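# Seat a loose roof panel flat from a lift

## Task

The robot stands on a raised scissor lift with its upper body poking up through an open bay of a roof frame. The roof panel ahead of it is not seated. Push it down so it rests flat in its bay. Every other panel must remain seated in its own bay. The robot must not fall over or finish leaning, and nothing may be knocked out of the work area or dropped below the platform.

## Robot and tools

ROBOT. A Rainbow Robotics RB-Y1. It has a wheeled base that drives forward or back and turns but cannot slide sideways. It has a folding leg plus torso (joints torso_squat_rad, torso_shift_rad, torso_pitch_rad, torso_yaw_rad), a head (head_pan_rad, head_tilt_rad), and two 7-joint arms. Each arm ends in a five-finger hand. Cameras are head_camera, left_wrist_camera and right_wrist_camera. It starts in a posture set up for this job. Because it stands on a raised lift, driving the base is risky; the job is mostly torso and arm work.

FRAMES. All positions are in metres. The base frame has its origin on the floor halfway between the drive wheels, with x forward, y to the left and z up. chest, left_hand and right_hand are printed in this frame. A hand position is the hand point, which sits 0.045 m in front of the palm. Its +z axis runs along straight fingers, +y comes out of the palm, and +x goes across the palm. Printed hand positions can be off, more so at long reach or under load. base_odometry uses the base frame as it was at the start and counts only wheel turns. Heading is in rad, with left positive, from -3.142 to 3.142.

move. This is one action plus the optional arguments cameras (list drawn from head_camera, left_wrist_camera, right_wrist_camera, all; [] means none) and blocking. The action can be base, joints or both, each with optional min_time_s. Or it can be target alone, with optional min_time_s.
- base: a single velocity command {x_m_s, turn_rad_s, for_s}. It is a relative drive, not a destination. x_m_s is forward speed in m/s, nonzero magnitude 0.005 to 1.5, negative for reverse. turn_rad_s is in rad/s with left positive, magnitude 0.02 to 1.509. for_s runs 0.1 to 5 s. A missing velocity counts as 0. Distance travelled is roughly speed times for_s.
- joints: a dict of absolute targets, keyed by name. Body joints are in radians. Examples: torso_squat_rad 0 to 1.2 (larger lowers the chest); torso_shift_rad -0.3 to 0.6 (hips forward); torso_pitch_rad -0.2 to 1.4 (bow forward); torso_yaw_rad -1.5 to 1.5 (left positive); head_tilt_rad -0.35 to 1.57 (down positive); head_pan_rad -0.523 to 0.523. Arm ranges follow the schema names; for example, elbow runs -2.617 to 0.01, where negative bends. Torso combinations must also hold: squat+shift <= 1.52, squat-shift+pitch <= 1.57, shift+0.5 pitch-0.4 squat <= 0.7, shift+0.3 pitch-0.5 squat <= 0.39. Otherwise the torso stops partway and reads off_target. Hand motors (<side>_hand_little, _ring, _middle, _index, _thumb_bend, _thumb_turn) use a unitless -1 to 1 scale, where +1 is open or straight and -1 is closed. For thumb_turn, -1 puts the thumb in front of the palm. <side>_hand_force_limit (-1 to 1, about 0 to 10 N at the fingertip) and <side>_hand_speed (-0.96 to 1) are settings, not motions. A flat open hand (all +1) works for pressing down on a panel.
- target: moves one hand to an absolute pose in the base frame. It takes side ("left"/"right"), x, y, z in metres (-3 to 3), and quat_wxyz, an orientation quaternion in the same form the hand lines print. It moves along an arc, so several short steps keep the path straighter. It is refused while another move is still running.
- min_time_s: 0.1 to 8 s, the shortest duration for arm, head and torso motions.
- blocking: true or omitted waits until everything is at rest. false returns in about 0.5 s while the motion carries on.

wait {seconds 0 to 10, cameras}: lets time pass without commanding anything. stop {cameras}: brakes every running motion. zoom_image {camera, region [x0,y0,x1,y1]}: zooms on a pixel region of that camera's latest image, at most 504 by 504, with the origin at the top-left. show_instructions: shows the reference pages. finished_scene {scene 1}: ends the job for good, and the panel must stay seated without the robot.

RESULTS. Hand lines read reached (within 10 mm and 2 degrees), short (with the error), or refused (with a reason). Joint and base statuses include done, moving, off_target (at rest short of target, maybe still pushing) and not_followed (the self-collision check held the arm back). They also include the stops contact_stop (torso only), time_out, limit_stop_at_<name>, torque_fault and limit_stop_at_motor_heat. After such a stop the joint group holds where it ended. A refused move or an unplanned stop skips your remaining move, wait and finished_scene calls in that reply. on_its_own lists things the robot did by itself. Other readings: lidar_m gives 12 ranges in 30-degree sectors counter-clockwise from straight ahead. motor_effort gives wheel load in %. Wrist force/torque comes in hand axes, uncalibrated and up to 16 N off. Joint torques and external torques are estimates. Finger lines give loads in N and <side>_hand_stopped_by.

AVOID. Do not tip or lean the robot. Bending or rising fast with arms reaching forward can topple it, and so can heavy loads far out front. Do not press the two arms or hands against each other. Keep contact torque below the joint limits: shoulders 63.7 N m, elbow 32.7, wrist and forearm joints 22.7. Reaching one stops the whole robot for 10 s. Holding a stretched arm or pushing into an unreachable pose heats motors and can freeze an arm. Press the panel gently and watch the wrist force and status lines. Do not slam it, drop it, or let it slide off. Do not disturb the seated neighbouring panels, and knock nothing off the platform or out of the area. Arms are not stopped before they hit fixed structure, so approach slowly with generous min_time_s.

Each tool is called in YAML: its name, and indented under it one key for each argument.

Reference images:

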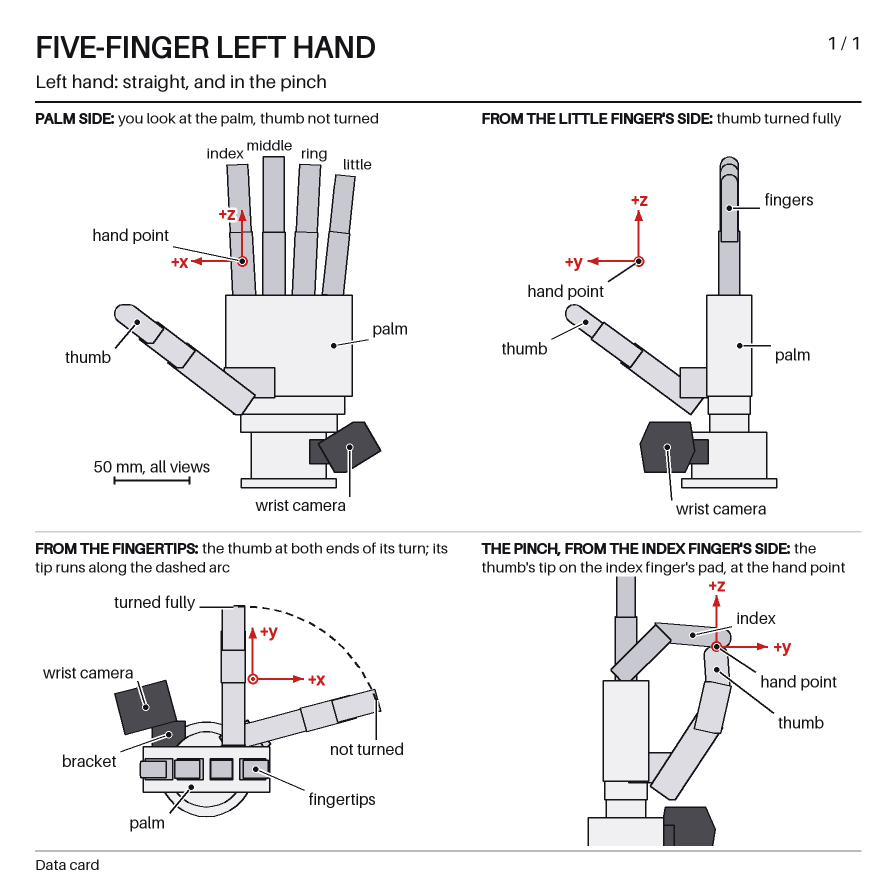

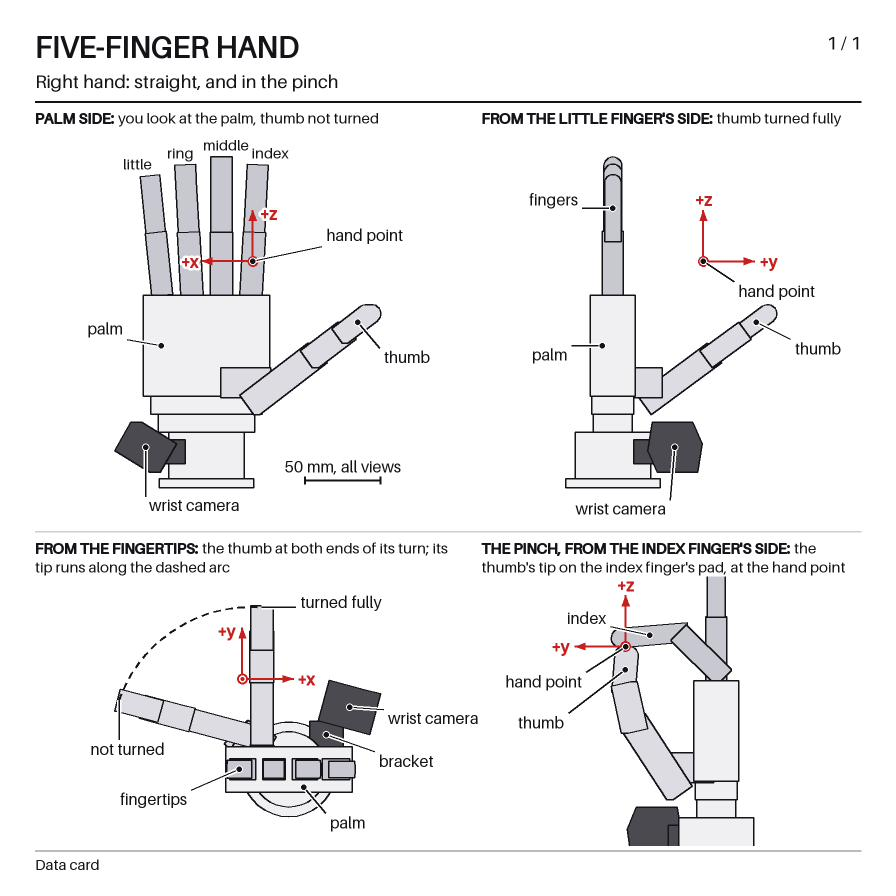

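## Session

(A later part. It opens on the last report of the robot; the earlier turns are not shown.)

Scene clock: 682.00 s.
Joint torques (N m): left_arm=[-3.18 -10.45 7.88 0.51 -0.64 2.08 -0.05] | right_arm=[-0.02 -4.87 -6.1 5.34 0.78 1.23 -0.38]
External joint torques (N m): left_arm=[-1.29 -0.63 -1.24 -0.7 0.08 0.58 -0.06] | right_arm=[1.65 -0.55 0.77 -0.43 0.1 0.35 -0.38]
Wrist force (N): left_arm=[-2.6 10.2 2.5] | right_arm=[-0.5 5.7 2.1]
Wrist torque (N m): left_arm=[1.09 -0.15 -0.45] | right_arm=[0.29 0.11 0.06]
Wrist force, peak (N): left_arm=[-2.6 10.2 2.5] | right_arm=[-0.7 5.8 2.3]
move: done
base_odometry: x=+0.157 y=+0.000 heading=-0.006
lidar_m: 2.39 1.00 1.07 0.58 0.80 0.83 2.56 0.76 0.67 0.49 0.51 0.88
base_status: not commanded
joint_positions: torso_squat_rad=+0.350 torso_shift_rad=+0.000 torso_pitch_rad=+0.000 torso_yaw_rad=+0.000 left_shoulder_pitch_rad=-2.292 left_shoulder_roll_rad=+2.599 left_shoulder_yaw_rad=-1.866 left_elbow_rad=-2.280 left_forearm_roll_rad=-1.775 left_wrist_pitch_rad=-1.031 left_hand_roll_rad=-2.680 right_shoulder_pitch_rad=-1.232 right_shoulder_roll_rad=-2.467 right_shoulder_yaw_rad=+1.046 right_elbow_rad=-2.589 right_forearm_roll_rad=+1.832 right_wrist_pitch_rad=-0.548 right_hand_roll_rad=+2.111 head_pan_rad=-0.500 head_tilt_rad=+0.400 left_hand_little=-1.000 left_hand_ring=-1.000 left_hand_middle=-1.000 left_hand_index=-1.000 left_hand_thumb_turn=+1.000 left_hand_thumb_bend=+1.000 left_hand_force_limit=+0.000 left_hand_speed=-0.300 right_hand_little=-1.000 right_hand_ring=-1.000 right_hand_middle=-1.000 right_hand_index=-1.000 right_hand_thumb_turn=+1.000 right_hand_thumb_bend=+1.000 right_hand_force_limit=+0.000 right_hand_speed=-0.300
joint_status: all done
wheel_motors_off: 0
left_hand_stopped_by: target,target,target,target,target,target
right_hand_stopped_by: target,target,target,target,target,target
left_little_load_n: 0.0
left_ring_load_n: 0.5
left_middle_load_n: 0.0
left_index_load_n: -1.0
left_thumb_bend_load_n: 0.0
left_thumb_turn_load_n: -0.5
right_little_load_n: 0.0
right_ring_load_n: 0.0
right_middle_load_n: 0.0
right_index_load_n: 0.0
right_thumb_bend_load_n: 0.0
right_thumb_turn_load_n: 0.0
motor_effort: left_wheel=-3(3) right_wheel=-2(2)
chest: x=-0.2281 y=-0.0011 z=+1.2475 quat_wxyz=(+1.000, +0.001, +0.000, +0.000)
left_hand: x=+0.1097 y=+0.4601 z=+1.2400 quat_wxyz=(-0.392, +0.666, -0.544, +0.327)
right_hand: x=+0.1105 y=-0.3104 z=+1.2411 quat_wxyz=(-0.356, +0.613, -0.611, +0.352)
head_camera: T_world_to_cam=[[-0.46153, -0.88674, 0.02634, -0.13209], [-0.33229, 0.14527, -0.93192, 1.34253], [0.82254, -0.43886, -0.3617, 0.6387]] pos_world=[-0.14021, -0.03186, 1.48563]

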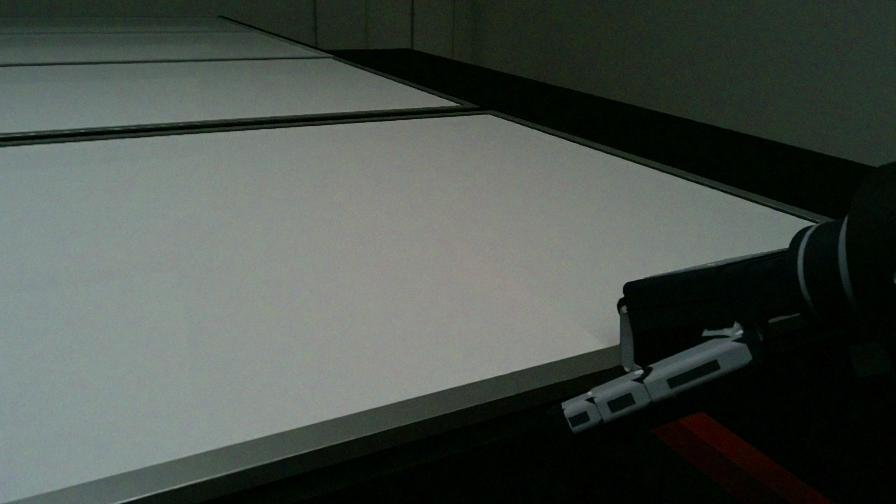

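move:
  target: {"side": "right", "x": 0.116, "y": -0.31, "z": 1.241, "quat_wxyz": [0.3536, -0.6124, 0.6124, -0.3536]}
  min_time_s: 1.0
  cameras: ["head_camera"]

Scene clock: 683.73 s.
Joint torques (N m): left_arm=[-3.33 -10.37 7.79 0.42 -0.62 1.87 -0.04] | right_arm=[0.41 -1.78 -7.93 7.07 0.94 0.63 -0.35]
External joint torques (N m): left_arm=[-1.44 -0.55 -1.34 -0.79 0.1 0.36 -0.05] | right_arm=[2.46 2.75 -0.95 1.34 0.22 -0.2 -0.35]
Wrist force (N): left_arm=[-1.3 9.0 5.3] | right_arm=[-1.8 5.6 -4.2]
Wrist torque (N m): left_arm=[0.95 -0.17 -0.42] | right_arm=[0.40 0.41 0.01]
Wrist force, peak (N): left_arm=[-1.5 9.3 5.6] | right_arm=[1.2 4.7 -6.3]
move: done
base_odometry: x=+0.157 y=+0.000 heading=-0.006
lidar_m: 2.41 1.00 1.07 0.59 0.82 0.82 2.55 0.76 0.66 0.50 0.51 0.87
base_status: not commanded
joint_positions: torso_squat_rad=+0.350 torso_shift_rad=+0.000 torso_pitch_rad=+0.000 torso_yaw_rad=+0.000 left_shoulder_pitch_rad=-2.292 left_shoulder_roll_rad=+2.599 left_shoulder_yaw_rad=-1.866 left_elbow_rad=-2.280 left_forearm_roll_rad=-1.775 left_wrist_pitch_rad=-1.031 left_hand_roll_rad=-2.680 right_shoulder_pitch_rad=-1.228 right_shoulder_roll_rad=-2.437 right_shoulder_yaw_rad=+1.034 right_elbow_rad=-2.579 right_forearm_roll_rad=+1.856 right_wrist_pitch_rad=-0.571 right_hand_roll_rad=+2.084 head_pan_rad=-0.500 head_tilt_rad=+0.400 left_hand_little=-1.000 left_hand_ring=-1.000 left_hand_middle=-1.000 left_hand_index=-1.000 left_hand_thumb_turn=+1.000 left_hand_thumb_bend=+1.000 left_hand_force_limit=+0.000 left_hand_speed=-0.300 right_hand_little=-1.000 right_hand_ring=-1.000 right_hand_middle=-1.000 right_hand_index=-1.000 right_hand_thumb_turn=+1.000 right_hand_thumb_bend=+1.000 right_hand_force_limit=+0.000 right_hand_speed=-0.300
joint_status: all done
wheel_motors_off: 0
left_hand_stopped_by: target,target,target,target,target,target
right_hand_stopped_by: target,target,target,target,target,target
left_little_load_n: 0.0
left_ring_load_n: 0.0
left_middle_load_n: 0.0
left_index_load_n: 0.0
left_thumb_bend_load_n: 0.0
left_thumb_turn_load_n: -0.5
right_little_load_n: -1.0
right_ring_load_n: -1.5
right_middle_load_n: -0.5
right_index_load_n: 0.0
right_thumb_bend_load_n: 0.0
right_thumb_turn_load_n: -0.5
motor_effort: left_wheel=-2(3) right_wheel=-2(2)
chest: x=-0.2281 y=-0.0011 z=+1.2475 quat_wxyz=(+1.000, +0.001, +0.000, +0.000)
left_hand: x=+0.1097 y=+0.4600 z=+1.2400 quat_wxyz=(-0.392, +0.666, -0.544, +0.327)
right_hand: x=+0.1158 y=-0.3100 z=+1.2414 quat_wxyz=(-0.354, +0.612, -0.612, +0.353)
right_hand_status: reached (checked arc that bows 1 mm and turns the hand up to 0 deg, planned for 1.0 s): 0 mm and 0.1 deg off.
head_camera: T_world_to_cam=[[-0.4616, -0.8867, 0.02637, -0.1322], [-0.33228, 0.14526, -0.93193, 1.34251], [0.82251, -0.43894, -0.36169, 0.63875]] pos_world=[-0.14031, -0.03186, 1.48563]

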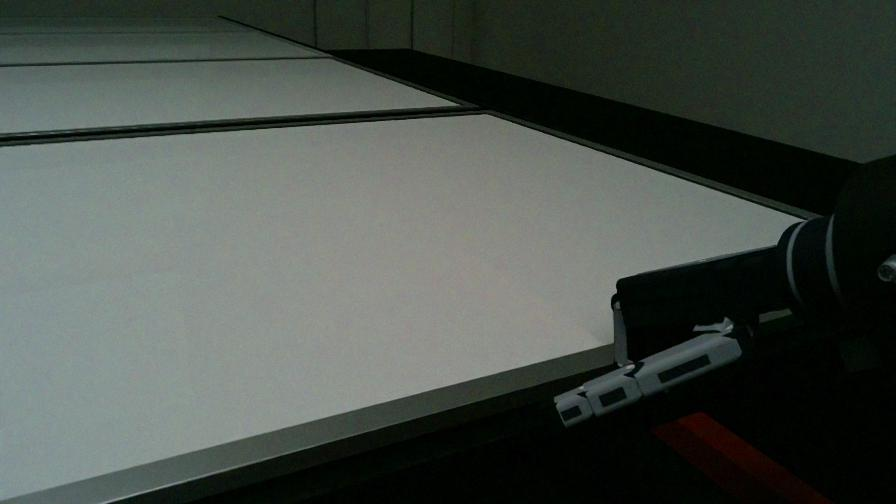

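move:
  target: {"side": "right", "x": 0.120, "y": -0.31, "z": 1.241, "quat_wxyz": [0.3536, -0.6124, 0.6124, -0.3536]}
  min_time_s: 1.0
  cameras: ["head_camera"]

zoom_image:
  camera: "head_camera"
  region: [380, 70, 520, 150]

zoom_image:
  camera: "head_camera"
  region: [0, 90, 140, 170]

Scene clock: 685.27 s.
Joint torques (N m): left_arm=[-3.29 -10.46 8.02 0.47 -0.68 1.85 -0.07] | right_arm=[0.79 -1.57 -7.49 6.58 0.88 0.53 -0.32]
External joint torques (N m): left_arm=[-1.4 -0.64 -1.1 -0.74 0.04 0.34 -0.08] | right_arm=[3.13 3.13 -0.41 0.91 0.14 -0.28 -0.32]
Wrist force (N): left_arm=[-1.3 9.1 5.7] | right_arm=[-1.5 4.7 -5.4]
Wrist torque (N m): left_arm=[0.94 -0.19 -0.41] | right_arm=[0.42 0.41 -0.02]
Wrist force, peak (N): left_arm=[-1.4 9.5 5.4] | right_arm=[-1.1 5.9 -5.2]
move: done
base_odometry: x=+0.157 y=+0.000 heading=-0.006
lidar_m: 2.41 1.01 1.07 0.60 0.81 0.82 2.56 0.75 0.67 0.50 0.50 0.89
base_status: not commanded
joint_positions: torso_squat_rad=+0.350 torso_shift_rad=+0.000 torso_pitch_rad=+0.000 torso_yaw_rad=+0.000 left_shoulder_pitch_rad=-2.292 left_shoulder_roll_rad=+2.599 left_shoulder_yaw_rad=-1.866 left_elbow_rad=-2.280 left_forearm_roll_rad=-1.775 left_wrist_pitch_rad=-1.031 left_hand_roll_rad=-2.680 right_shoulder_pitch_rad=-1.224 right_shoulder_roll_rad=-2.416 right_shoulder_yaw_rad=+1.029 right_elbow_rad=-2.569 right_forearm_roll_rad=+1.871 right_wrist_pitch_rad=-0.583 right_hand_roll_rad=+2.072 head_pan_rad=-0.500 head_tilt_rad=+0.400 left_hand_little=-1.000 left_hand_ring=-1.000 left_hand_middle=-1.000 left_hand_index=-1.000 left_hand_thumb_turn=+1.000 left_hand_thumb_bend=+1.000 left_hand_force_limit=+0.000 left_hand_speed=-0.300 right_hand_little=-1.000 right_hand_ring=-1.000 right_hand_middle=-1.000 right_hand_index=-1.000 right_hand_thumb_turn=+1.000 right_hand_thumb_bend=+1.000 right_hand_force_limit=+0.000 right_hand_speed=-0.300
joint_status: all done
wheel_motors_off: 0
left_hand_stopped_by: target,target,target,target,target,target
right_hand_stopped_by: target,target,target,target,target,target
left_little_load_n: 0.0
left_ring_load_n: 0.0
left_middle_load_n: 0.0
left_index_load_n: 0.0
left_thumb_bend_load_n: 0.0
left_thumb_turn_load_n: -0.5
right_little_load_n: -0.5
right_ring_load_n: -1.5
right_middle_load_n: -1.0
right_index_load_n: -0.5
right_thumb_bend_load_n: 0.0
right_thumb_turn_load_n: -0.5
motor_effort: left_wheel=-2(3) right_wheel=-2(2)
chest: x=-0.2281 y=-0.0011 z=+1.2475 quat_wxyz=(+1.000, +0.001, +0.000, +0.000)
left_hand: x=+0.1097 y=+0.4600 z=+1.2400 quat_wxyz=(-0.392, +0.666, -0.544, +0.327)
right_hand: x=+0.1199 y=-0.3100 z=+1.2413 quat_wxyz=(-0.354, +0.612, -0.612, +0.354)
right_hand_status: reached (checked arc that bows 1 mm and turns the hand up to 0 deg, planned for 1.0 s): 0 mm and 0.0 deg off.
head_camera: T_world_to_cam=[[-0.46167, -0.88666, 0.02631, -0.13211], [-0.33227, 0.14536, -0.93192, 1.3425], [0.82247, -0.43898, -0.36172, 0.63879]] pos_world=[-0.14031, -0.03186, 1.48563]

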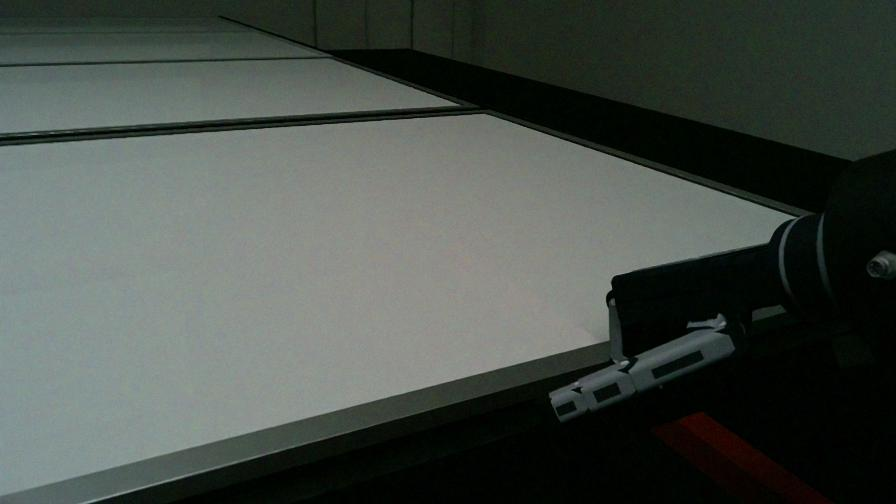

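Scaled by 3.600 from the camera's image (finer frame: 1280x720).

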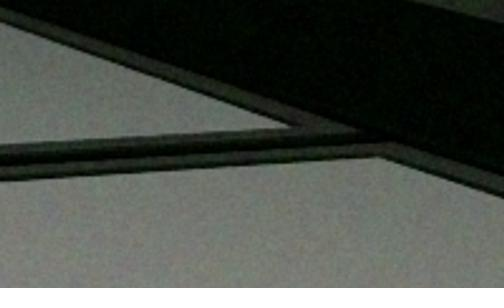

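Scaled by 3.600 from the camera's image (finer frame: 1280x720).

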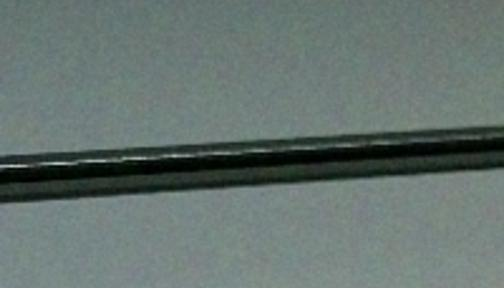

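move:
  base: {"x_m_s": 0.02, "for_s": 0.25}
  cameras: ["head_camera"]

move:
  joints: {"head_pan_rad": 0.5}
  cameras: ["head_camera"]

zoom_image:
  camera: "head_camera"
  region: [220, 60, 360, 140]

zoom_image:
  camera: "head_camera"
  region: [756, 110, 896, 190]

Scene clock: 686.50 s.
Joint torques (N m): left_arm=[-3.21 -10.53 7.74 0.48 -0.6 1.78 -0.02] | right_arm=[0.35 -2.26 -7.01 5.36 0.47 0.78 -0.37]
External joint torques (N m): left_arm=[-1.32 -0.71 -1.39 -0.73 0.12 0.27 -0.02] | right_arm=[2.69 2.44 0.08 -0.31 -0.28 -0.03 -0.37]
Wrist force (N): left_arm=[-1.2 8.9 5.2] | right_arm=[-0.6 4.8 -2.0]
Wrist torque (N m): left_arm=[0.96 -0.20 -0.39] | right_arm=[0.40 0.26 0.07]
Wrist force, peak (N): left_arm=[-1.3 9.3 5.7] | right_arm=[-1.0 5.0 -8.7]
move: done
base_odometry: x=+0.162 y=+0.000 heading=-0.006
lidar_m: 2.41 0.99 1.09 0.59 0.81 0.83 2.58 0.76 0.67 0.49 0.49 0.88
base_status: done (sent for 0.27 of 0.27 s)
joint_positions: torso_squat_rad=+0.350 torso_shift_rad=+0.000 torso_pitch_rad=+0.000 torso_yaw_rad=+0.000 left_shoulder_pitch_rad=-2.292 left_shoulder_roll_rad=+2.599 left_shoulder_yaw_rad=-1.866 left_elbow_rad=-2.280 left_forearm_roll_rad=-1.775 left_wrist_pitch_rad=-1.031 left_hand_roll_rad=-2.680 right_shoulder_pitch_rad=-1.224 right_shoulder_roll_rad=-2.416 right_shoulder_yaw_rad=+1.029 right_elbow_rad=-2.569 right_forearm_roll_rad=+1.871 right_wrist_pitch_rad=-0.583 right_hand_roll_rad=+2.072 head_pan_rad=-0.500 head_tilt_rad=+0.400 left_hand_little=-1.000 left_hand_ring=-1.000 left_hand_middle=-1.000 left_hand_index=-1.000 left_hand_thumb_turn=+1.000 left_hand_thumb_bend=+1.000 left_hand_force_limit=+0.000 left_hand_speed=-0.300 right_hand_little=-1.000 right_hand_ring=-1.000 right_hand_middle=-1.000 right_hand_index=-1.000 right_hand_thumb_turn=+1.000 right_hand_thumb_bend=+1.000 right_hand_force_limit=+0.000 right_hand_speed=-0.300
joint_status: not commanded
wheel_motors_off: 0
left_hand_stopped_by: target,target,target,target,target,target
right_hand_stopped_by: target,target,target,target,target,target
left_little_load_n: 0.5
left_ring_load_n: 0.0
left_middle_load_n: 0.0
left_index_load_n: 0.0
left_thumb_bend_load_n: 0.0
left_thumb_turn_load_n: -0.5
right_little_load_n: -0.5
right_ring_load_n: -0.5
right_middle_load_n: -0.5
right_index_load_n: -0.5
right_thumb_bend_load_n: 0.0
right_thumb_turn_load_n: -0.5
motor_effort: left_wheel=-4(12) right_wheel=-2(28)
chest: x=-0.2281 y=-0.0011 z=+1.2475 quat_wxyz=(+1.000, +0.001, +0.000, +0.000)
left_hand: x=+0.1097 y=+0.4600 z=+1.2400 quat_wxyz=(-0.392, +0.666, -0.544, +0.327)
right_hand: x=+0.1199 y=-0.3101 z=+1.2414 quat_wxyz=(-0.354, +0.612, -0.612, +0.354)
head_camera: T_world_to_cam=[[-0.46176, -0.88662, 0.0263, -0.1321], [-0.33216, 0.14535, -0.93196, 1.34257], [0.82247, -0.43907, -0.36161, 0.63863]] pos_world=[-0.14031, -0.03186, 1.48563]

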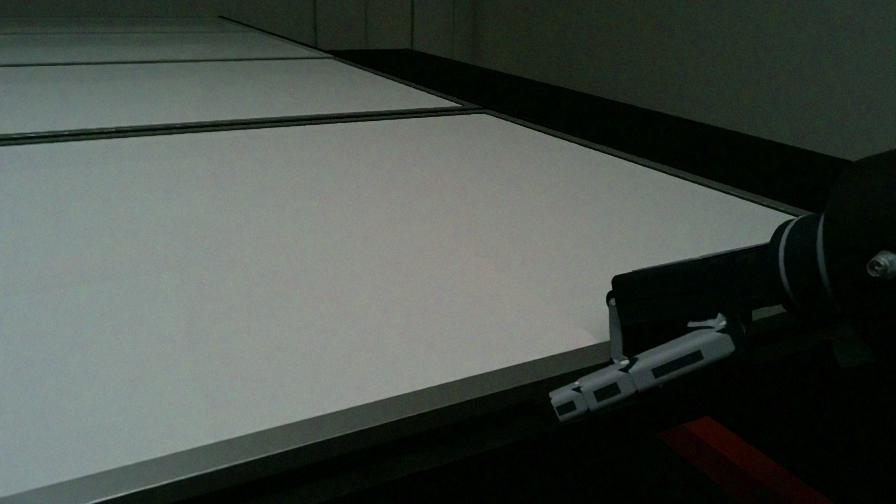

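Scene clock: 687.83 s.
Joint torques (N m): left_arm=[-3.18 -10.36 7.53 0.53 -0.74 1.77 -0.06] | right_arm=[0.21 -1.74 -6.91 5.33 0.59 0.76 -0.36]
External joint torques (N m): left_arm=[-1.29 -0.54 -1.6 -0.69 -0.02 0.26 -0.06] | right_arm=[2.55 2.96 0.18 -0.34 -0.16 -0.06 -0.35]
Wrist force (N): left_arm=[-1.1 8.9 5.5] | right_arm=[-0.5 4.7 -2.2]
Wrist torque (N m): left_arm=[0.93 -0.18 -0.39] | right_arm=[0.38 0.28 0.06]
Wrist force, peak (N): left_arm=[-1.4 9.4 5.7] | right_arm=[-0.6 4.8 -3.1]
move: done
base_odometry: x=+0.162 y=+0.000 heading=-0.006
lidar_m: 2.39 0.99 1.07 0.58 0.81 0.82 2.57 0.76 0.67 0.50 0.50 0.88
base_status: not commanded
joint_positions: torso_squat_rad=+0.350 torso_shift_rad=+0.000 torso_pitch_rad=+0.000 torso_yaw_rad=+0.000 left_shoulder_pitch_rad=-2.292 left_shoulder_roll_rad=+2.599 left_shoulder_yaw_rad=-1.866 left_elbow_rad=-2.280 left_forearm_roll_rad=-1.775 left_wrist_pitch_rad=-1.031 left_hand_roll_rad=-2.680 right_shoulder_pitch_rad=-1.224 right_shoulder_roll_rad=-2.416 right_shoulder_yaw_rad=+1.029 right_elbow_rad=-2.569 right_forearm_roll_rad=+1.871 right_wrist_pitch_rad=-0.583 right_hand_roll_rad=+2.072 head_pan_rad=+0.500 head_tilt_rad=+0.400 left_hand_little=-1.000 left_hand_ring=-1.000 left_hand_middle=-1.000 left_hand_index=-1.000 left_hand_thumb_turn=+1.000 left_hand_thumb_bend=+1.000 left_hand_force_limit=+0.000 left_hand_speed=-0.300 right_hand_little=-1.000 right_hand_ring=-1.000 right_hand_middle=-1.000 right_hand_index=-1.000 right_hand_thumb_turn=+1.000 right_hand_thumb_bend=+1.000 right_hand_force_limit=+0.000 right_hand_speed=-0.300
joint_status: all done
wheel_motors_off: 0
left_hand_stopped_by: target,target,target,target,target,target
right_hand_stopped_by: target,target,target,target,target,target
left_little_load_n: 0.0
left_ring_load_n: 0.0
left_middle_load_n: 0.5
left_index_load_n: 0.0
left_thumb_bend_load_n: 0.0
left_thumb_turn_load_n: -0.5
right_little_load_n: 0.0
right_ring_load_n: -0.5
right_middle_load_n: 0.0
right_index_load_n: -0.5
right_thumb_bend_load_n: 0.0
right_thumb_turn_load_n: -0.5
motor_effort: left_wheel=-4(4) right_wheel=-2(2)
chest: x=-0.2281 y=-0.0011 z=+1.2475 quat_wxyz=(+1.000, +0.001, +0.000, +0.000)
left_hand: x=+0.1097 y=+0.4600 z=+1.2400 quat_wxyz=(-0.392, +0.666, -0.544, +0.327)
right_hand: x=+0.1199 y=-0.3101 z=+1.2414 quat_wxyz=(-0.354, +0.612, -0.612, +0.354)
head_camera: T_world_to_cam=[[0.49656, -0.8676, 0.02659, 0.06505], [-0.3005, -0.20056, -0.93246, 1.34937], [0.81433, 0.45503, -0.3603, 0.63621]] pos_world=[-0.14489, 0.03758, 1.48573]

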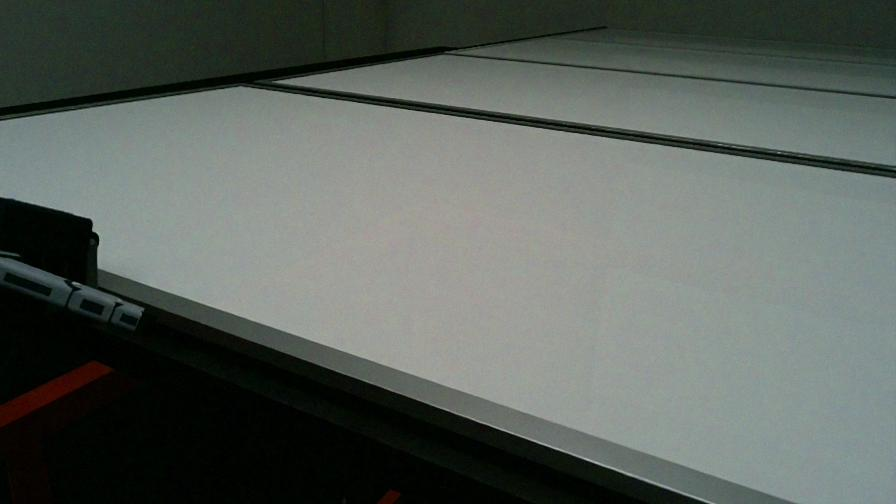

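Scaled by 3.600 from the camera's image (finer frame: 1280x720).

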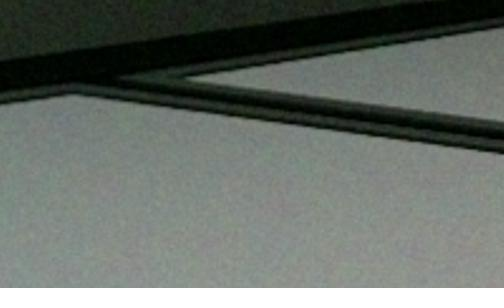

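Scaled by 3.600 from the camera's image (finer frame: 1280x720).

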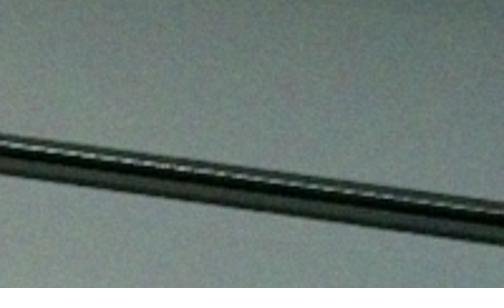

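move:
  base: {"x_m_s": 0.02, "for_s": 0.25}
  cameras: []

zoom_image:
  camera: "head_camera"
  region: [756, 110, 896, 190]

Scene clock: 689.00 s.
Joint torques (N m): left_arm=[-3.43 -10.56 7.75 0.52 -0.64 1.85 0.03] | right_arm=[-0.04 -1.87 -6.87 4.83 0.39 0.98 -0.34]
External joint torques (N m): left_arm=[-1.54 -0.74 -1.38 -0.69 0.08 0.35 0.03] | right_arm=[2.3 2.83 0.21 -0.84 -0.36 0.16 -0.33]
Wrist force (N): left_arm=[-1.5 8.7 5.3] | right_arm=[-0.7 4.1 -2.8]
Wrist torque (N m): left_arm=[0.92 -0.12 -0.40] | right_arm=[0.40 0.31 0.02]
Wrist force, peak (N): left_arm=[-1.5 9.4 5.5] | right_arm=[2.0 2.5 -9.4]
move: done
base_odometry: x=+0.167 y=+0.000 heading=-0.006
lidar_m: 2.39 1.00 1.07 0.59 0.82 0.82 2.55 0.75 0.67 0.50 0.49 0.87
base_status: done (sent for 0.27 of 0.27 s)
joint_positions: torso_squat_rad=+0.350 torso_shift_rad=+0.000 torso_pitch_rad=+0.000 torso_yaw_rad=+0.000 left_shoulder_pitch_rad=-2.292 left_shoulder_roll_rad=+2.599 left_shoulder_yaw_rad=-1.866 left_elbow_rad=-2.280 left_forearm_roll_rad=-1.775 left_wrist_pitch_rad=-1.031 left_hand_roll_rad=-2.680 right_shoulder_pitch_rad=-1.224 right_shoulder_roll_rad=-2.416 right_shoulder_yaw_rad=+1.029 right_elbow_rad=-2.568 right_forearm_roll_rad=+1.871 right_wrist_pitch_rad=-0.583 right_hand_roll_rad=+2.072 head_pan_rad=+0.500 head_tilt_rad=+0.400 left_hand_little=-1.000 left_hand_ring=-1.000 left_hand_middle=-1.000 left_hand_index=-1.000 left_hand_thumb_turn=+1.000 left_hand_thumb_bend=+1.000 left_hand_force_limit=+0.000 left_hand_speed=-0.300 right_hand_little=-1.000 right_hand_ring=-1.000 right_hand_middle=-1.000 right_hand_index=-1.000 right_hand_thumb_turn=+1.000 right_hand_thumb_bend=+1.000 right_hand_force_limit=+0.000 right_hand_speed=-0.300
joint_status: not commanded
wheel_motors_off: 0
left_hand_stopped_by: target,target,target,target,target,target
right_hand_stopped_by: target,target,target,target,target,target
left_little_load_n: 0.0
left_ring_load_n: 0.0
left_middle_load_n: 0.0
left_index_load_n: 0.0
left_thumb_bend_load_n: 0.0
left_thumb_turn_load_n: 0.0
right_little_load_n: 0.0
right_ring_load_n: -0.5
right_middle_load_n: -0.5
right_index_load_n: -0.5
right_thumb_bend_load_n: 0.0
right_thumb_turn_load_n: 0.0
motor_effort: left_wheel=-3(12) right_wheel=+0(26)
chest: x=-0.2282 y=-0.0011 z=+1.2475 quat_wxyz=(+1.000, +0.001, +0.000, +0.000)
left_hand: x=+0.1097 y=+0.4600 z=+1.2400 quat_wxyz=(-0.392, +0.666, -0.544, +0.327)
right_hand: x=+0.1199 y=-0.3102 z=+1.2415 quat_wxyz=(-0.354, +0.612, -0.612, +0.354)

Scaled by 3.600 from the camera's image (finer frame: 1280x720).
This view is cut from an older image: the scene may have changed since it was taken.

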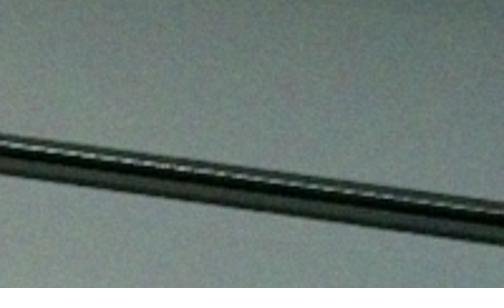

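move:
  target: {"side": "left", "x": 0.114, "y": 0.46, "z": 1.240, "quat_wxyz": [0.391, -0.666, 0.544, -0.327]}
  min_time_s: 1.0
  cameras: []

move:
  target: {"side": "left", "x": 0.118, "y": 0.46, "z": 1.240, "quat_wxyz": [0.391, -0.666, 0.544, -0.327]}
  min_time_s: 1.0
  cameras: ["head_camera"]

Scene clock: 690.57 s.
Joint torques (N m): left_arm=[-3.85 -11.82 7.3 1.71 -1.11 2.31 0.08] | right_arm=[-0.33 -2.43 -6.69 4.83 0.48 1.02 -0.36]
External joint torques (N m): left_arm=[-1.74 -1.98 -1.91 0.5 -0.39 0.8 0.08] | right_arm=[2.01 2.28 0.39 -0.84 -0.27 0.21 -0.35]
Wrist force (N): left_arm=[-2.1 10.4 0.0] | right_arm=[-0.9 5.3 1.9]
Wrist torque (N m): left_arm=[1.13 -0.12 -0.42] | right_arm=[0.23 0.17 0.03]
Wrist force, peak (N): left_arm=[-2.1 11.0 0.0] | right_arm=[-0.7 5.9 1.7]
move: done
base_odometry: x=+0.167 y=+0.000 heading=-0.006
lidar_m: 2.40 0.99 1.08 0.58 0.82 0.84 2.56 0.76 0.67 0.49 0.49 0.87
base_status: not commanded
joint_positions: torso_squat_rad=+0.350 torso_shift_rad=+0.000 torso_pitch_rad=+0.000 torso_yaw_rad=+0.000 left_shoulder_pitch_rad=-2.294 left_shoulder_roll_rad=+2.584 left_shoulder_yaw_rad=-1.877 left_elbow_rad=-2.271 left_forearm_roll_rad=-1.782 left_wrist_pitch_rad=-1.024 left_hand_roll_rad=-2.672 right_shoulder_pitch_rad=-1.224 right_shoulder_roll_rad=-2.415 right_shoulder_yaw_rad=+1.029 right_elbow_rad=-2.568 right_forearm_roll_rad=+1.871 right_wrist_pitch_rad=-0.583 right_hand_roll_rad=+2.072 head_pan_rad=+0.500 head_tilt_rad=+0.400 left_hand_little=-1.000 left_hand_ring=-1.000 left_hand_middle=-1.000 left_hand_index=-1.000 left_hand_thumb_turn=+1.000 left_hand_thumb_bend=+1.000 left_hand_force_limit=+0.000 left_hand_speed=-0.300 right_hand_little=-1.000 right_hand_ring=-1.000 right_hand_middle=-1.000 right_hand_index=-1.000 right_hand_thumb_turn=+1.000 right_hand_thumb_bend=+1.000 right_hand_force_limit=+0.000 right_hand_speed=-0.300
joint_status: all done
wheel_motors_off: 0
left_hand_stopped_by: target,target,target,target,target,target
right_hand_stopped_by: target,target,target,target,target,target
left_little_load_n: 0.0
left_ring_load_n: 0.0
left_middle_load_n: 0.0
left_index_load_n: -2.0
left_thumb_bend_load_n: 0.0
left_thumb_turn_load_n: -0.5
right_little_load_n: 0.0
right_ring_load_n: 0.0
right_middle_load_n: 0.0
right_index_load_n: 0.0
right_thumb_bend_load_n: 0.0
right_thumb_turn_load_n: -0.5
motor_effort: left_wheel=-3(4) right_wheel=-1(1)
chest: x=-0.2282 y=-0.0011 z=+1.2475 quat_wxyz=(+1.000, +0.001, +0.000, +0.000)
left_hand: x=+0.1136 y=+0.4601 z=+1.2399 quat_wxyz=(-0.391, +0.666, -0.544, +0.327)
left_hand_status: reached (checked arc that bows 0 mm and turns the hand up to 0 deg, planned for 1.0 s): 0 mm and 0.0 deg off.
right_hand: x=+0.1199 y=-0.3101 z=+1.2414 quat_wxyz=(-0.354, +0.612, -0.612, +0.354)

Scene clock: 691.90 s.
Joint torques (N m): left_arm=[-4.29 -11.89 7.25 1.59 -1.14 2.52 0.01] | right_arm=[-0.22 -3.07 -6.81 4.98 0.53 1 -0.39]
External joint torques (N m): left_arm=[-1.98 -2.05 -2.04 0.37 -0.4 1.02 0.01] | right_arm=[2.12 1.64 0.28 -0.7 -0.21 0.19 -0.39]
Wrist force (N): left_arm=[-2.1 10.8 0.1] | right_arm=[-0.8 5.1 1.7]
Wrist torque (N m): left_arm=[1.07 -0.16 -0.39] | right_arm=[0.21 0.17 0.05]
Wrist force, peak (N): left_arm=[-1.9 11.6 -0.1] | right_arm=[-1.1 5.6 1.8]
move: done
base_odometry: x=+0.167 y=+0.000 heading=-0.006
lidar_m: 2.41 1.00 1.07 0.57 0.83 0.84 2.56 0.78 0.67 0.49 0.51 0.87
base_status: not commanded
joint_positions: torso_squat_rad=+0.350 torso_shift_rad=+0.000 torso_pitch_rad=+0.000 torso_yaw_rad=+0.000 left_shoulder_pitch_rad=-2.297 left_shoulder_roll_rad=+2.569 left_shoulder_yaw_rad=-1.888 left_elbow_rad=-2.263 left_forearm_roll_rad=-1.790 left_wrist_pitch_rad=-1.017 left_hand_roll_rad=-2.662 right_shoulder_pitch_rad=-1.224 right_shoulder_roll_rad=-2.415 right_shoulder_yaw_rad=+1.029 right_elbow_rad=-2.568 right_forearm_roll_rad=+1.871 right_wrist_pitch_rad=-0.583 right_hand_roll_rad=+2.072 head_pan_rad=+0.500 head_tilt_rad=+0.400 left_hand_little=-1.000 left_hand_ring=-1.000 left_hand_middle=-1.000 left_hand_index=-1.000 left_hand_thumb_turn=+1.000 left_hand_thumb_bend=+1.000 left_hand_force_limit=+0.000 left_hand_speed=-0.300 right_hand_little=-1.000 right_hand_ring=-1.000 right_hand_middle=-1.000 right_hand_index=-1.000 right_hand_thumb_turn=+1.000 right_hand_thumb_bend=+1.000 right_hand_force_limit=+0.000 right_hand_speed=-0.300
joint_status: all done
wheel_motors_off: 0
left_hand_stopped_by: target,target,target,target,target,target
right_hand_stopped_by: target,target,target,target,target,target
left_little_load_n: 0.0
left_ring_load_n: 0.0
left_middle_load_n: 0.0
left_index_load_n: -2.0
left_thumb_bend_load_n: 0.0
left_thumb_turn_load_n: 0.0
right_little_load_n: 0.0
right_ring_load_n: 0.0
right_middle_load_n: 0.0
right_index_load_n: 0.0
right_thumb_bend_load_n: -0.5
right_thumb_turn_load_n: -0.5
motor_effort: left_wheel=-2(3) right_wheel=+0(1)
chest: x=-0.2282 y=-0.0011 z=+1.2475 quat_wxyz=(+1.000, +0.001, +0.000, +0.000)
left_hand: x=+0.1177 y=+0.4601 z=+1.2399 quat_wxyz=(-0.391, +0.666, -0.544, +0.327)
left_hand_status: reached (checked arc that bows 0 mm and turns the hand up to 0 deg, planned for 1.0 s): 0 mm and 0.0 deg off.
right_hand: x=+0.1199 y=-0.3101 z=+1.2414 quat_wxyz=(-0.354, +0.612, -0.612, +0.354)
head_camera: T_world_to_cam=[[0.49664, -0.86755, 0.0266, 0.06508], [-0.30038, -0.20055, -0.9325, 1.34942], [0.81432, 0.45513, -0.3602, 0.63613]] pos_world=[-0.145, 0.03758, 1.48573]

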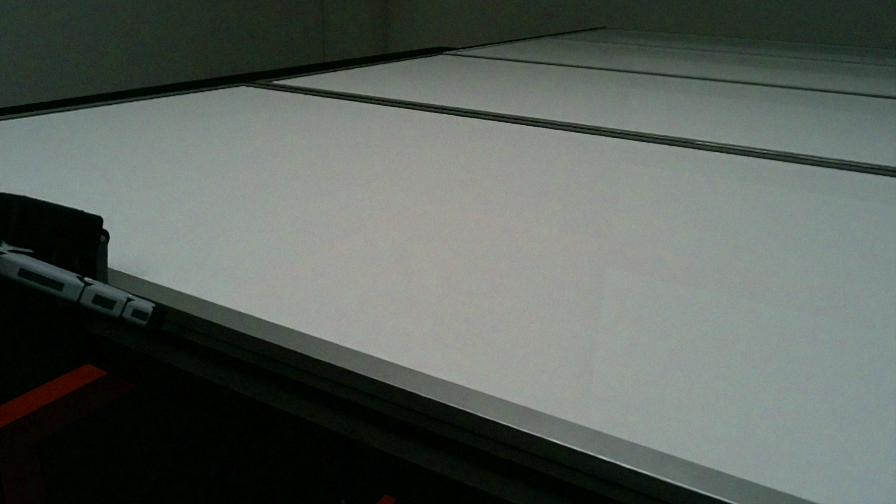

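move:
  base: {"x_m_s": 0.02, "for_s": 0.25}
  cameras: ["head_camera"]

zoom_image:
  camera: "head_camera"
  region: [220, 60, 360, 140]

zoom_image:
  camera: "head_camera"
  region: [756, 110, 896, 190]

Scene clock: 692.80 s.
Joint torques (N m): left_arm=[-3.68 -10.77 7.83 1.57 -0.97 1.85 -0.1] | right_arm=[-0.52 -3.29 -6.84 4.92 0.49 0.99 -0.33]
External joint torques (N m): left_arm=[-1.37 -0.93 -1.46 0.34 -0.24 0.36 -0.11] | right_arm=[1.83 1.42 0.25 -0.75 -0.26 0.18 -0.32]
Wrist force (N): left_arm=[-1.4 9.0 5.2] | right_arm=[-1.2 5.5 1.8]
Wrist torque (N m): left_arm=[0.93 -0.15 -0.42] | right_arm=[0.28 0.22 0.06]
Wrist force, peak (N): left_arm=[-3.5 12.6 -2.2] | right_arm=[-0.8 5.6 2.0]
move: done
base_odometry: x=+0.173 y=+0.000 heading=-0.006
lidar_m: 2.40 0.98 1.08 0.59 0.83 0.82 2.54 0.77 0.66 0.50 0.50 0.87
base_status: done (sent for 0.27 of 0.27 s)
joint_positions: torso_squat_rad=+0.350 torso_shift_rad=+0.000 torso_pitch_rad=+0.000 torso_yaw_rad=+0.000 left_shoulder_pitch_rad=-2.297 left_shoulder_roll_rad=+2.569 left_shoulder_yaw_rad=-1.888 left_elbow_rad=-2.263 left_forearm_roll_rad=-1.790 left_wrist_pitch_rad=-1.016 left_hand_roll_rad=-2.662 right_shoulder_pitch_rad=-1.224 right_shoulder_roll_rad=-2.415 right_shoulder_yaw_rad=+1.029 right_elbow_rad=-2.568 right_forearm_roll_rad=+1.871 right_wrist_pitch_rad=-0.583 right_hand_roll_rad=+2.072 head_pan_rad=+0.500 head_tilt_rad=+0.400 left_hand_little=-1.000 left_hand_ring=-1.000 left_hand_middle=-1.000 left_hand_index=-1.000 left_hand_thumb_turn=+1.000 left_hand_thumb_bend=+1.000 left_hand_force_limit=+0.000 left_hand_speed=-0.300 right_hand_little=-1.000 right_hand_ring=-1.000 right_hand_middle=-1.000 right_hand_index=-1.000 right_hand_thumb_turn=+1.000 right_hand_thumb_bend=+1.000 right_hand_force_limit=+0.000 right_hand_speed=-0.300
joint_status: not commanded
wheel_motors_off: 0
left_hand_stopped_by: target,target,target,target,target,target
right_hand_stopped_by: target,target,target,target,target,target
left_little_load_n: 0.0
left_ring_load_n: 0.0
left_middle_load_n: 0.0
left_index_load_n: 0.0
left_thumb_bend_load_n: 0.0
left_thumb_turn_load_n: 0.0
right_little_load_n: 0.0
right_ring_load_n: 0.0
right_middle_load_n: 0.0
right_index_load_n: 0.0
right_thumb_bend_load_n: 0.0
right_thumb_turn_load_n: -0.5
motor_effort: left_wheel=-2(14) right_wheel=-3(24)
chest: x=-0.2280 y=-0.0011 z=+1.2475 quat_wxyz=(+1.000, +0.001, +0.000, +0.000)
left_hand: x=+0.1180 y=+0.4600 z=+1.2398 quat_wxyz=(-0.391, +0.666, -0.544, +0.327)
right_hand: x=+0.1201 y=-0.3100 z=+1.2412 quat_wxyz=(-0.354, +0.612, -0.612, +0.354)
head_camera: T_world_to_cam=[[0.49663, -0.86756, 0.0264, 0.06524], [-0.30073, -0.20052, -0.93239, 1.3493], [0.8142, 0.45511, -0.36049, 0.6363]] pos_world=[-0.14469, 0.03758, 1.48573]

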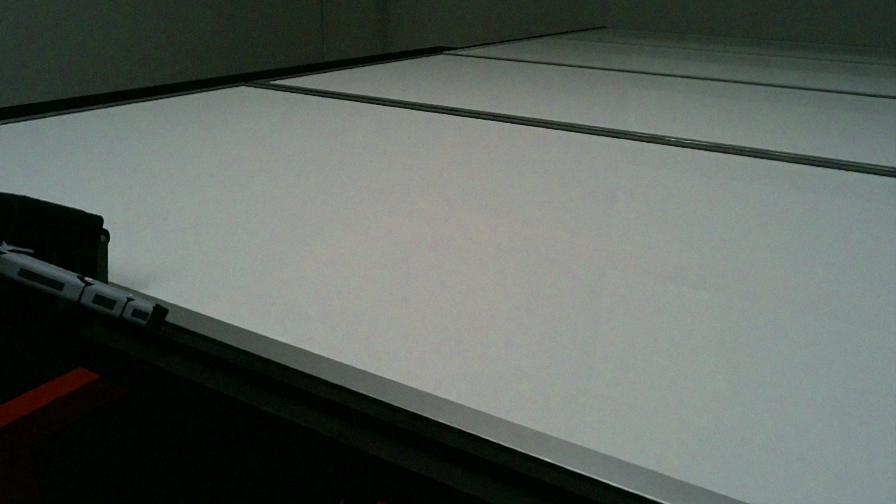

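Scaled by 3.600 from the camera's image (finer frame: 1280x720).

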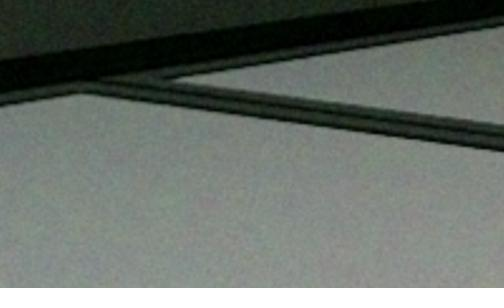

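Scaled by 3.600 from the camera's image (finer frame: 1280x720).

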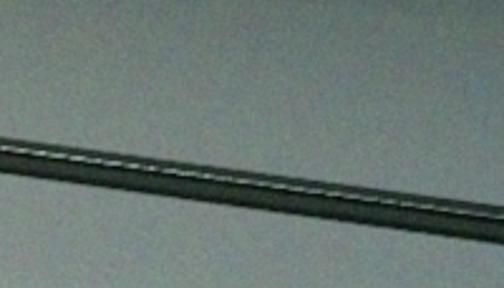

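move:
  base: {"x_m_s": -0.02, "for_s": 1.0}
  cameras: ["head_camera"]

zoom_image:
  camera: "head_camera"
  region: [60, 240, 260, 400]

Scene clock: 694.77 s.
Joint torques (N m): left_arm=[-3.81 -10.58 8.31 1.58 -0.96 1.82 -0.07] | right_arm=[-0.67 -3.32 -6.95 5.23 0.51 0.93 -0.26]
External joint torques (N m): left_arm=[-1.49 -0.74 -0.98 0.35 -0.22 0.33 -0.08] | right_arm=[1.68 1.39 0.13 -0.44 -0.24 0.11 -0.26]
Wrist force (N): left_arm=[-1.1 9.3 5.5] | right_arm=[-0.9 5.7 1.6]
Wrist torque (N m): left_arm=[0.98 -0.21 -0.41] | right_arm=[0.30 0.18 0.06]
Wrist force, peak (N): left_arm=[-1.2 9.3 5.8] | right_arm=[-1.0 5.8 1.3]
move: done
base_odometry: x=+0.153 y=+0.000 heading=-0.006
lidar_m: 2.40 1.01 1.08 0.59 0.81 0.83 2.55 0.75 0.67 0.49 0.49 0.89
base_status: done (sent for 1 of 1 s)
joint_positions: torso_squat_rad=+0.350 torso_shift_rad=+0.000 torso_pitch_rad=+0.000 torso_yaw_rad=+0.000 left_shoulder_pitch_rad=-2.297 left_shoulder_roll_rad=+2.569 left_shoulder_yaw_rad=-1.888 left_elbow_rad=-2.263 left_forearm_roll_rad=-1.790 left_wrist_pitch_rad=-1.016 left_hand_roll_rad=-2.662 right_shoulder_pitch_rad=-1.224 right_shoulder_roll_rad=-2.415 right_shoulder_yaw_rad=+1.029 right_elbow_rad=-2.568 right_forearm_roll_rad=+1.871 right_wrist_pitch_rad=-0.583 right_hand_roll_rad=+2.072 head_pan_rad=+0.500 head_tilt_rad=+0.400 left_hand_little=-1.000 left_hand_ring=-1.000 left_hand_middle=-1.000 left_hand_index=-1.000 left_hand_thumb_turn=+1.000 left_hand_thumb_bend=+1.000 left_hand_force_limit=+0.000 left_hand_speed=-0.300 right_hand_little=-1.000 right_hand_ring=-1.000 right_hand_middle=-1.000 right_hand_index=-1.000 right_hand_thumb_turn=+1.000 right_hand_thumb_bend=+1.000 right_hand_force_limit=+0.000 right_hand_speed=-0.300
joint_status: not commanded
wheel_motors_off: 0
left_hand_stopped_by: target,target,target,target,target,target
right_hand_stopped_by: target,target,target,target,target,target
left_little_load_n: 0.0
left_ring_load_n: 0.0
left_middle_load_n: 0.0
left_index_load_n: 0.0
left_thumb_bend_load_n: 0.0
left_thumb_turn_load_n: 0.0
right_little_load_n: 0.0
right_ring_load_n: 0.0
right_middle_load_n: 0.5
right_index_load_n: 0.0
right_thumb_bend_load_n: 0.0
right_thumb_turn_load_n: -0.5
motor_effort: left_wheel=+2(12) right_wheel=+3(15)
chest: x=-0.2280 y=-0.0011 z=+1.2475 quat_wxyz=(+1.000, +0.001, +0.000, +0.000)
left_hand: x=+0.1180 y=+0.4600 z=+1.2398 quat_wxyz=(-0.391, +0.666, -0.544, +0.327)
right_hand: x=+0.1201 y=-0.3100 z=+1.2412 quat_wxyz=(-0.354, +0.612, -0.612, +0.354)
head_camera: T_world_to_cam=[[0.49664, -0.86755, 0.02645, 0.06522], [-0.30071, -0.20057, -0.93239, 1.34927], [0.8142, 0.45511, -0.36049, 0.63638]] pos_world=[-0.1448, 0.03758, 1.48573]

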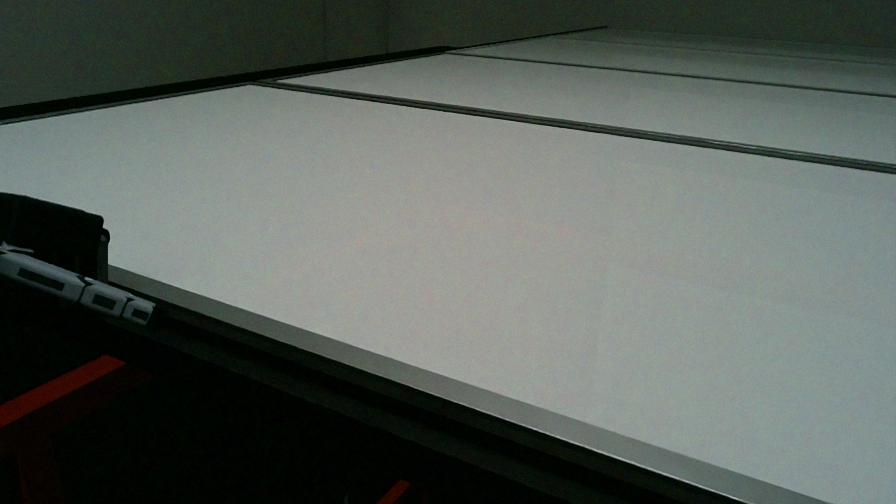

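Scaled by 2.520 from the camera's image (finer frame: 1280x720).

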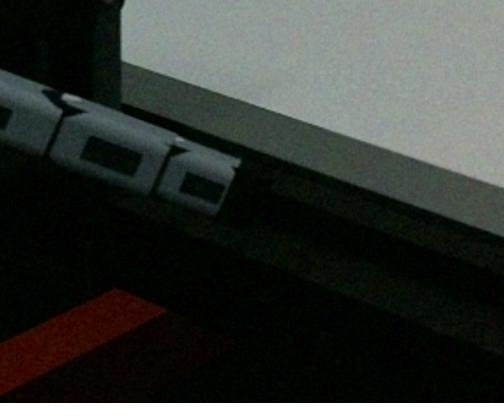

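move:
  joints: {"left_shoulder_pitch_rad": -1.872, "left_shoulder_roll_rad": 2.375, "left_shoulder_yaw_rad": -1.156, "left_elbow_rad": -2.011, "left_forearm_roll_rad": -1.405, "left_wrist_pitch_rad": -1.210, "left_hand_roll_rad": -2.705, "right_shoulder_pitch_rad": -1.348, "right_shoulder_roll_rad": -2.454, "right_shoulder_yaw_rad": 0.714, "right_elbow_rad": -2.165, "right_forearm_roll_rad": 1.105, "right_wrist_pitch_rad": -0.951, "right_hand_roll_rad": 2.702}
  min_time_s: 3
  cameras: ["all"]

Scene clock: 698.27 s.
Joint torques (N m): left_arm=[-0.77 -5.09 8.07 3.93 -0.28 1.25 -0.47] | right_arm=[-2.4 -4.06 -8.03 7.45 0.26 1.27 -0.1]
External joint torques (N m): left_arm=[0.79 -1.15 0.24 0.24 0.45 -0.28 -0.48] | right_arm=[-1.66 -1.08 -1.36 0.8 -0.18 -0.28 -0.09]
Wrist force (N): left_arm=[-1.5 8.9 5.1] | right_arm=[-1.0 5.6 1.5]
Wrist torque (N m): left_arm=[0.95 -0.15 -0.51] | right_arm=[0.34 0.20 0.20]
Wrist force, peak (N): left_arm=[-1.2 9.1 5.9] | right_arm=[-0.9 6.0 1.7]
move: done
base_odometry: x=+0.153 y=+0.000 heading=-0.006
lidar_m: 2.42 1.02 1.08 0.59 0.81 0.82 2.56 0.75 0.66 0.51 0.48 0.88
base_status: not commanded
joint_positions: torso_squat_rad=+0.350 torso_shift_rad=+0.000 torso_pitch_rad=+0.000 torso_yaw_rad=+0.000 left_shoulder_pitch_rad=-1.872 left_shoulder_roll_rad=+2.375 left_shoulder_yaw_rad=-1.156 left_elbow_rad=-2.011 left_forearm_roll_rad=-1.405 left_wrist_pitch_rad=-1.210 left_hand_roll_rad=-2.705 right_shoulder_pitch_rad=-1.348 right_shoulder_roll_rad=-2.454 right_shoulder_yaw_rad=+0.714 right_elbow_rad=-2.165 right_forearm_roll_rad=+1.105 right_wrist_pitch_rad=-0.951 right_hand_roll_rad=+2.702 head_pan_rad=+0.500 head_tilt_rad=+0.400 left_hand_little=-1.000 left_hand_ring=-1.000 left_hand_middle=-1.000 left_hand_index=-1.000 left_hand_thumb_turn=+1.000 left_hand_thumb_bend=+1.000 left_hand_force_limit=+0.000 left_hand_speed=-0.300 right_hand_little=-1.000 right_hand_ring=-1.000 right_hand_middle=-1.000 right_hand_index=-1.000 right_hand_thumb_turn=+1.000 right_hand_thumb_bend=+1.000 right_hand_force_limit=+0.000 right_hand_speed=-0.300
joint_status: all done
wheel_motors_off: 0
left_hand_stopped_by: target,target,target,target,target,target
right_hand_stopped_by: target,target,target,target,target,target
left_little_load_n: 0.0
left_ring_load_n: 0.0
left_middle_load_n: 0.0
left_index_load_n: 0.0
left_thumb_bend_load_n: 0.0
left_thumb_turn_load_n: 0.0
right_little_load_n: 0.0
right_ring_load_n: 0.0
right_middle_load_n: 0.0
right_index_load_n: 0.0
right_thumb_bend_load_n: 0.0
right_thumb_turn_load_n: 0.0
motor_effort: left_wheel=+1(2) right_wheel=+3(4)
chest: x=-0.2280 y=-0.0011 z=+1.2475 quat_wxyz=(+1.000, +0.001, +0.000, +0.000)
left_hand: x=+0.0901 y=+0.4498 z=+1.3804 quat_wxyz=(-0.395, +0.670, -0.539, +0.324)
right_hand: x=+0.0898 y=-0.3401 z=+1.3794 quat_wxyz=(-0.353, +0.612, -0.613, +0.354)
pictures: head_camera, left_wrist_camera, right_wrist_camera
head_camera: T_world_to_cam=[[0.49664, -0.86755, 0.02645, 0.06522], [-0.30071, -0.20057, -0.93239, 1.34927], [0.8142, 0.45511, -0.36049, 0.63638]] pos_world=[-0.1448, 0.03758, 1.48573]
left_wrist_camera: T_world_to_cam=[[0.47932, -0.16128, 0.86269, -1.16415], [-0.35158, -0.93594, 0.02037, 0.43064], [0.80414, -0.31307, -0.50532, 0.88365]] pos_world=[-0.00117, 0.49194, 1.44206]
right_wrist_camera: T_world_to_cam=[[-0.47402, -0.20751, -0.85571, 1.15805], [-0.51889, 0.85099, 0.08108, 0.22444], [0.71137, 0.48246, -0.51106, 0.92562]] pos_world=[0.00694, -0.39727, 1.44581]

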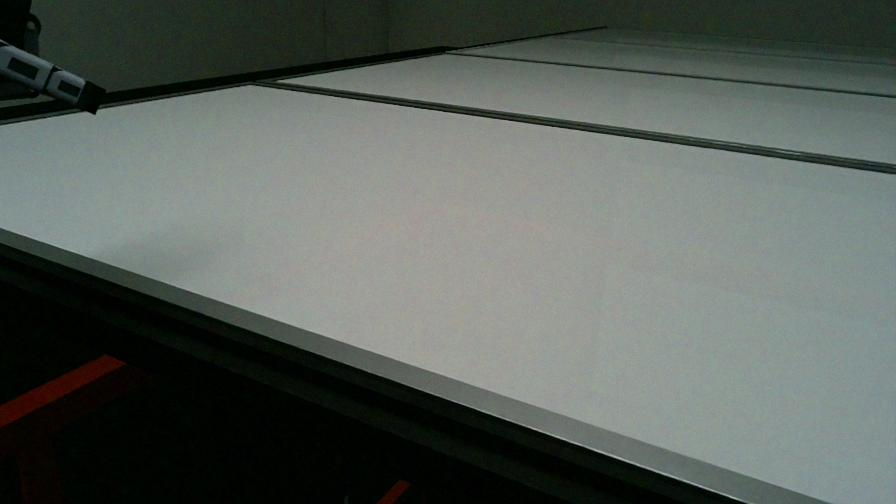

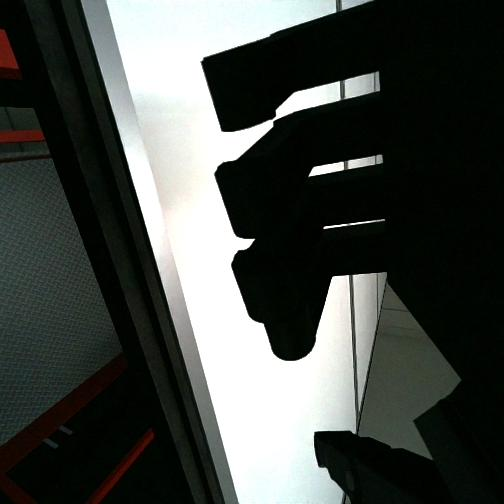

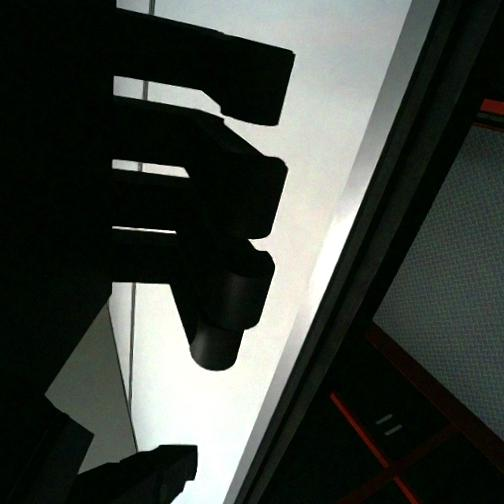

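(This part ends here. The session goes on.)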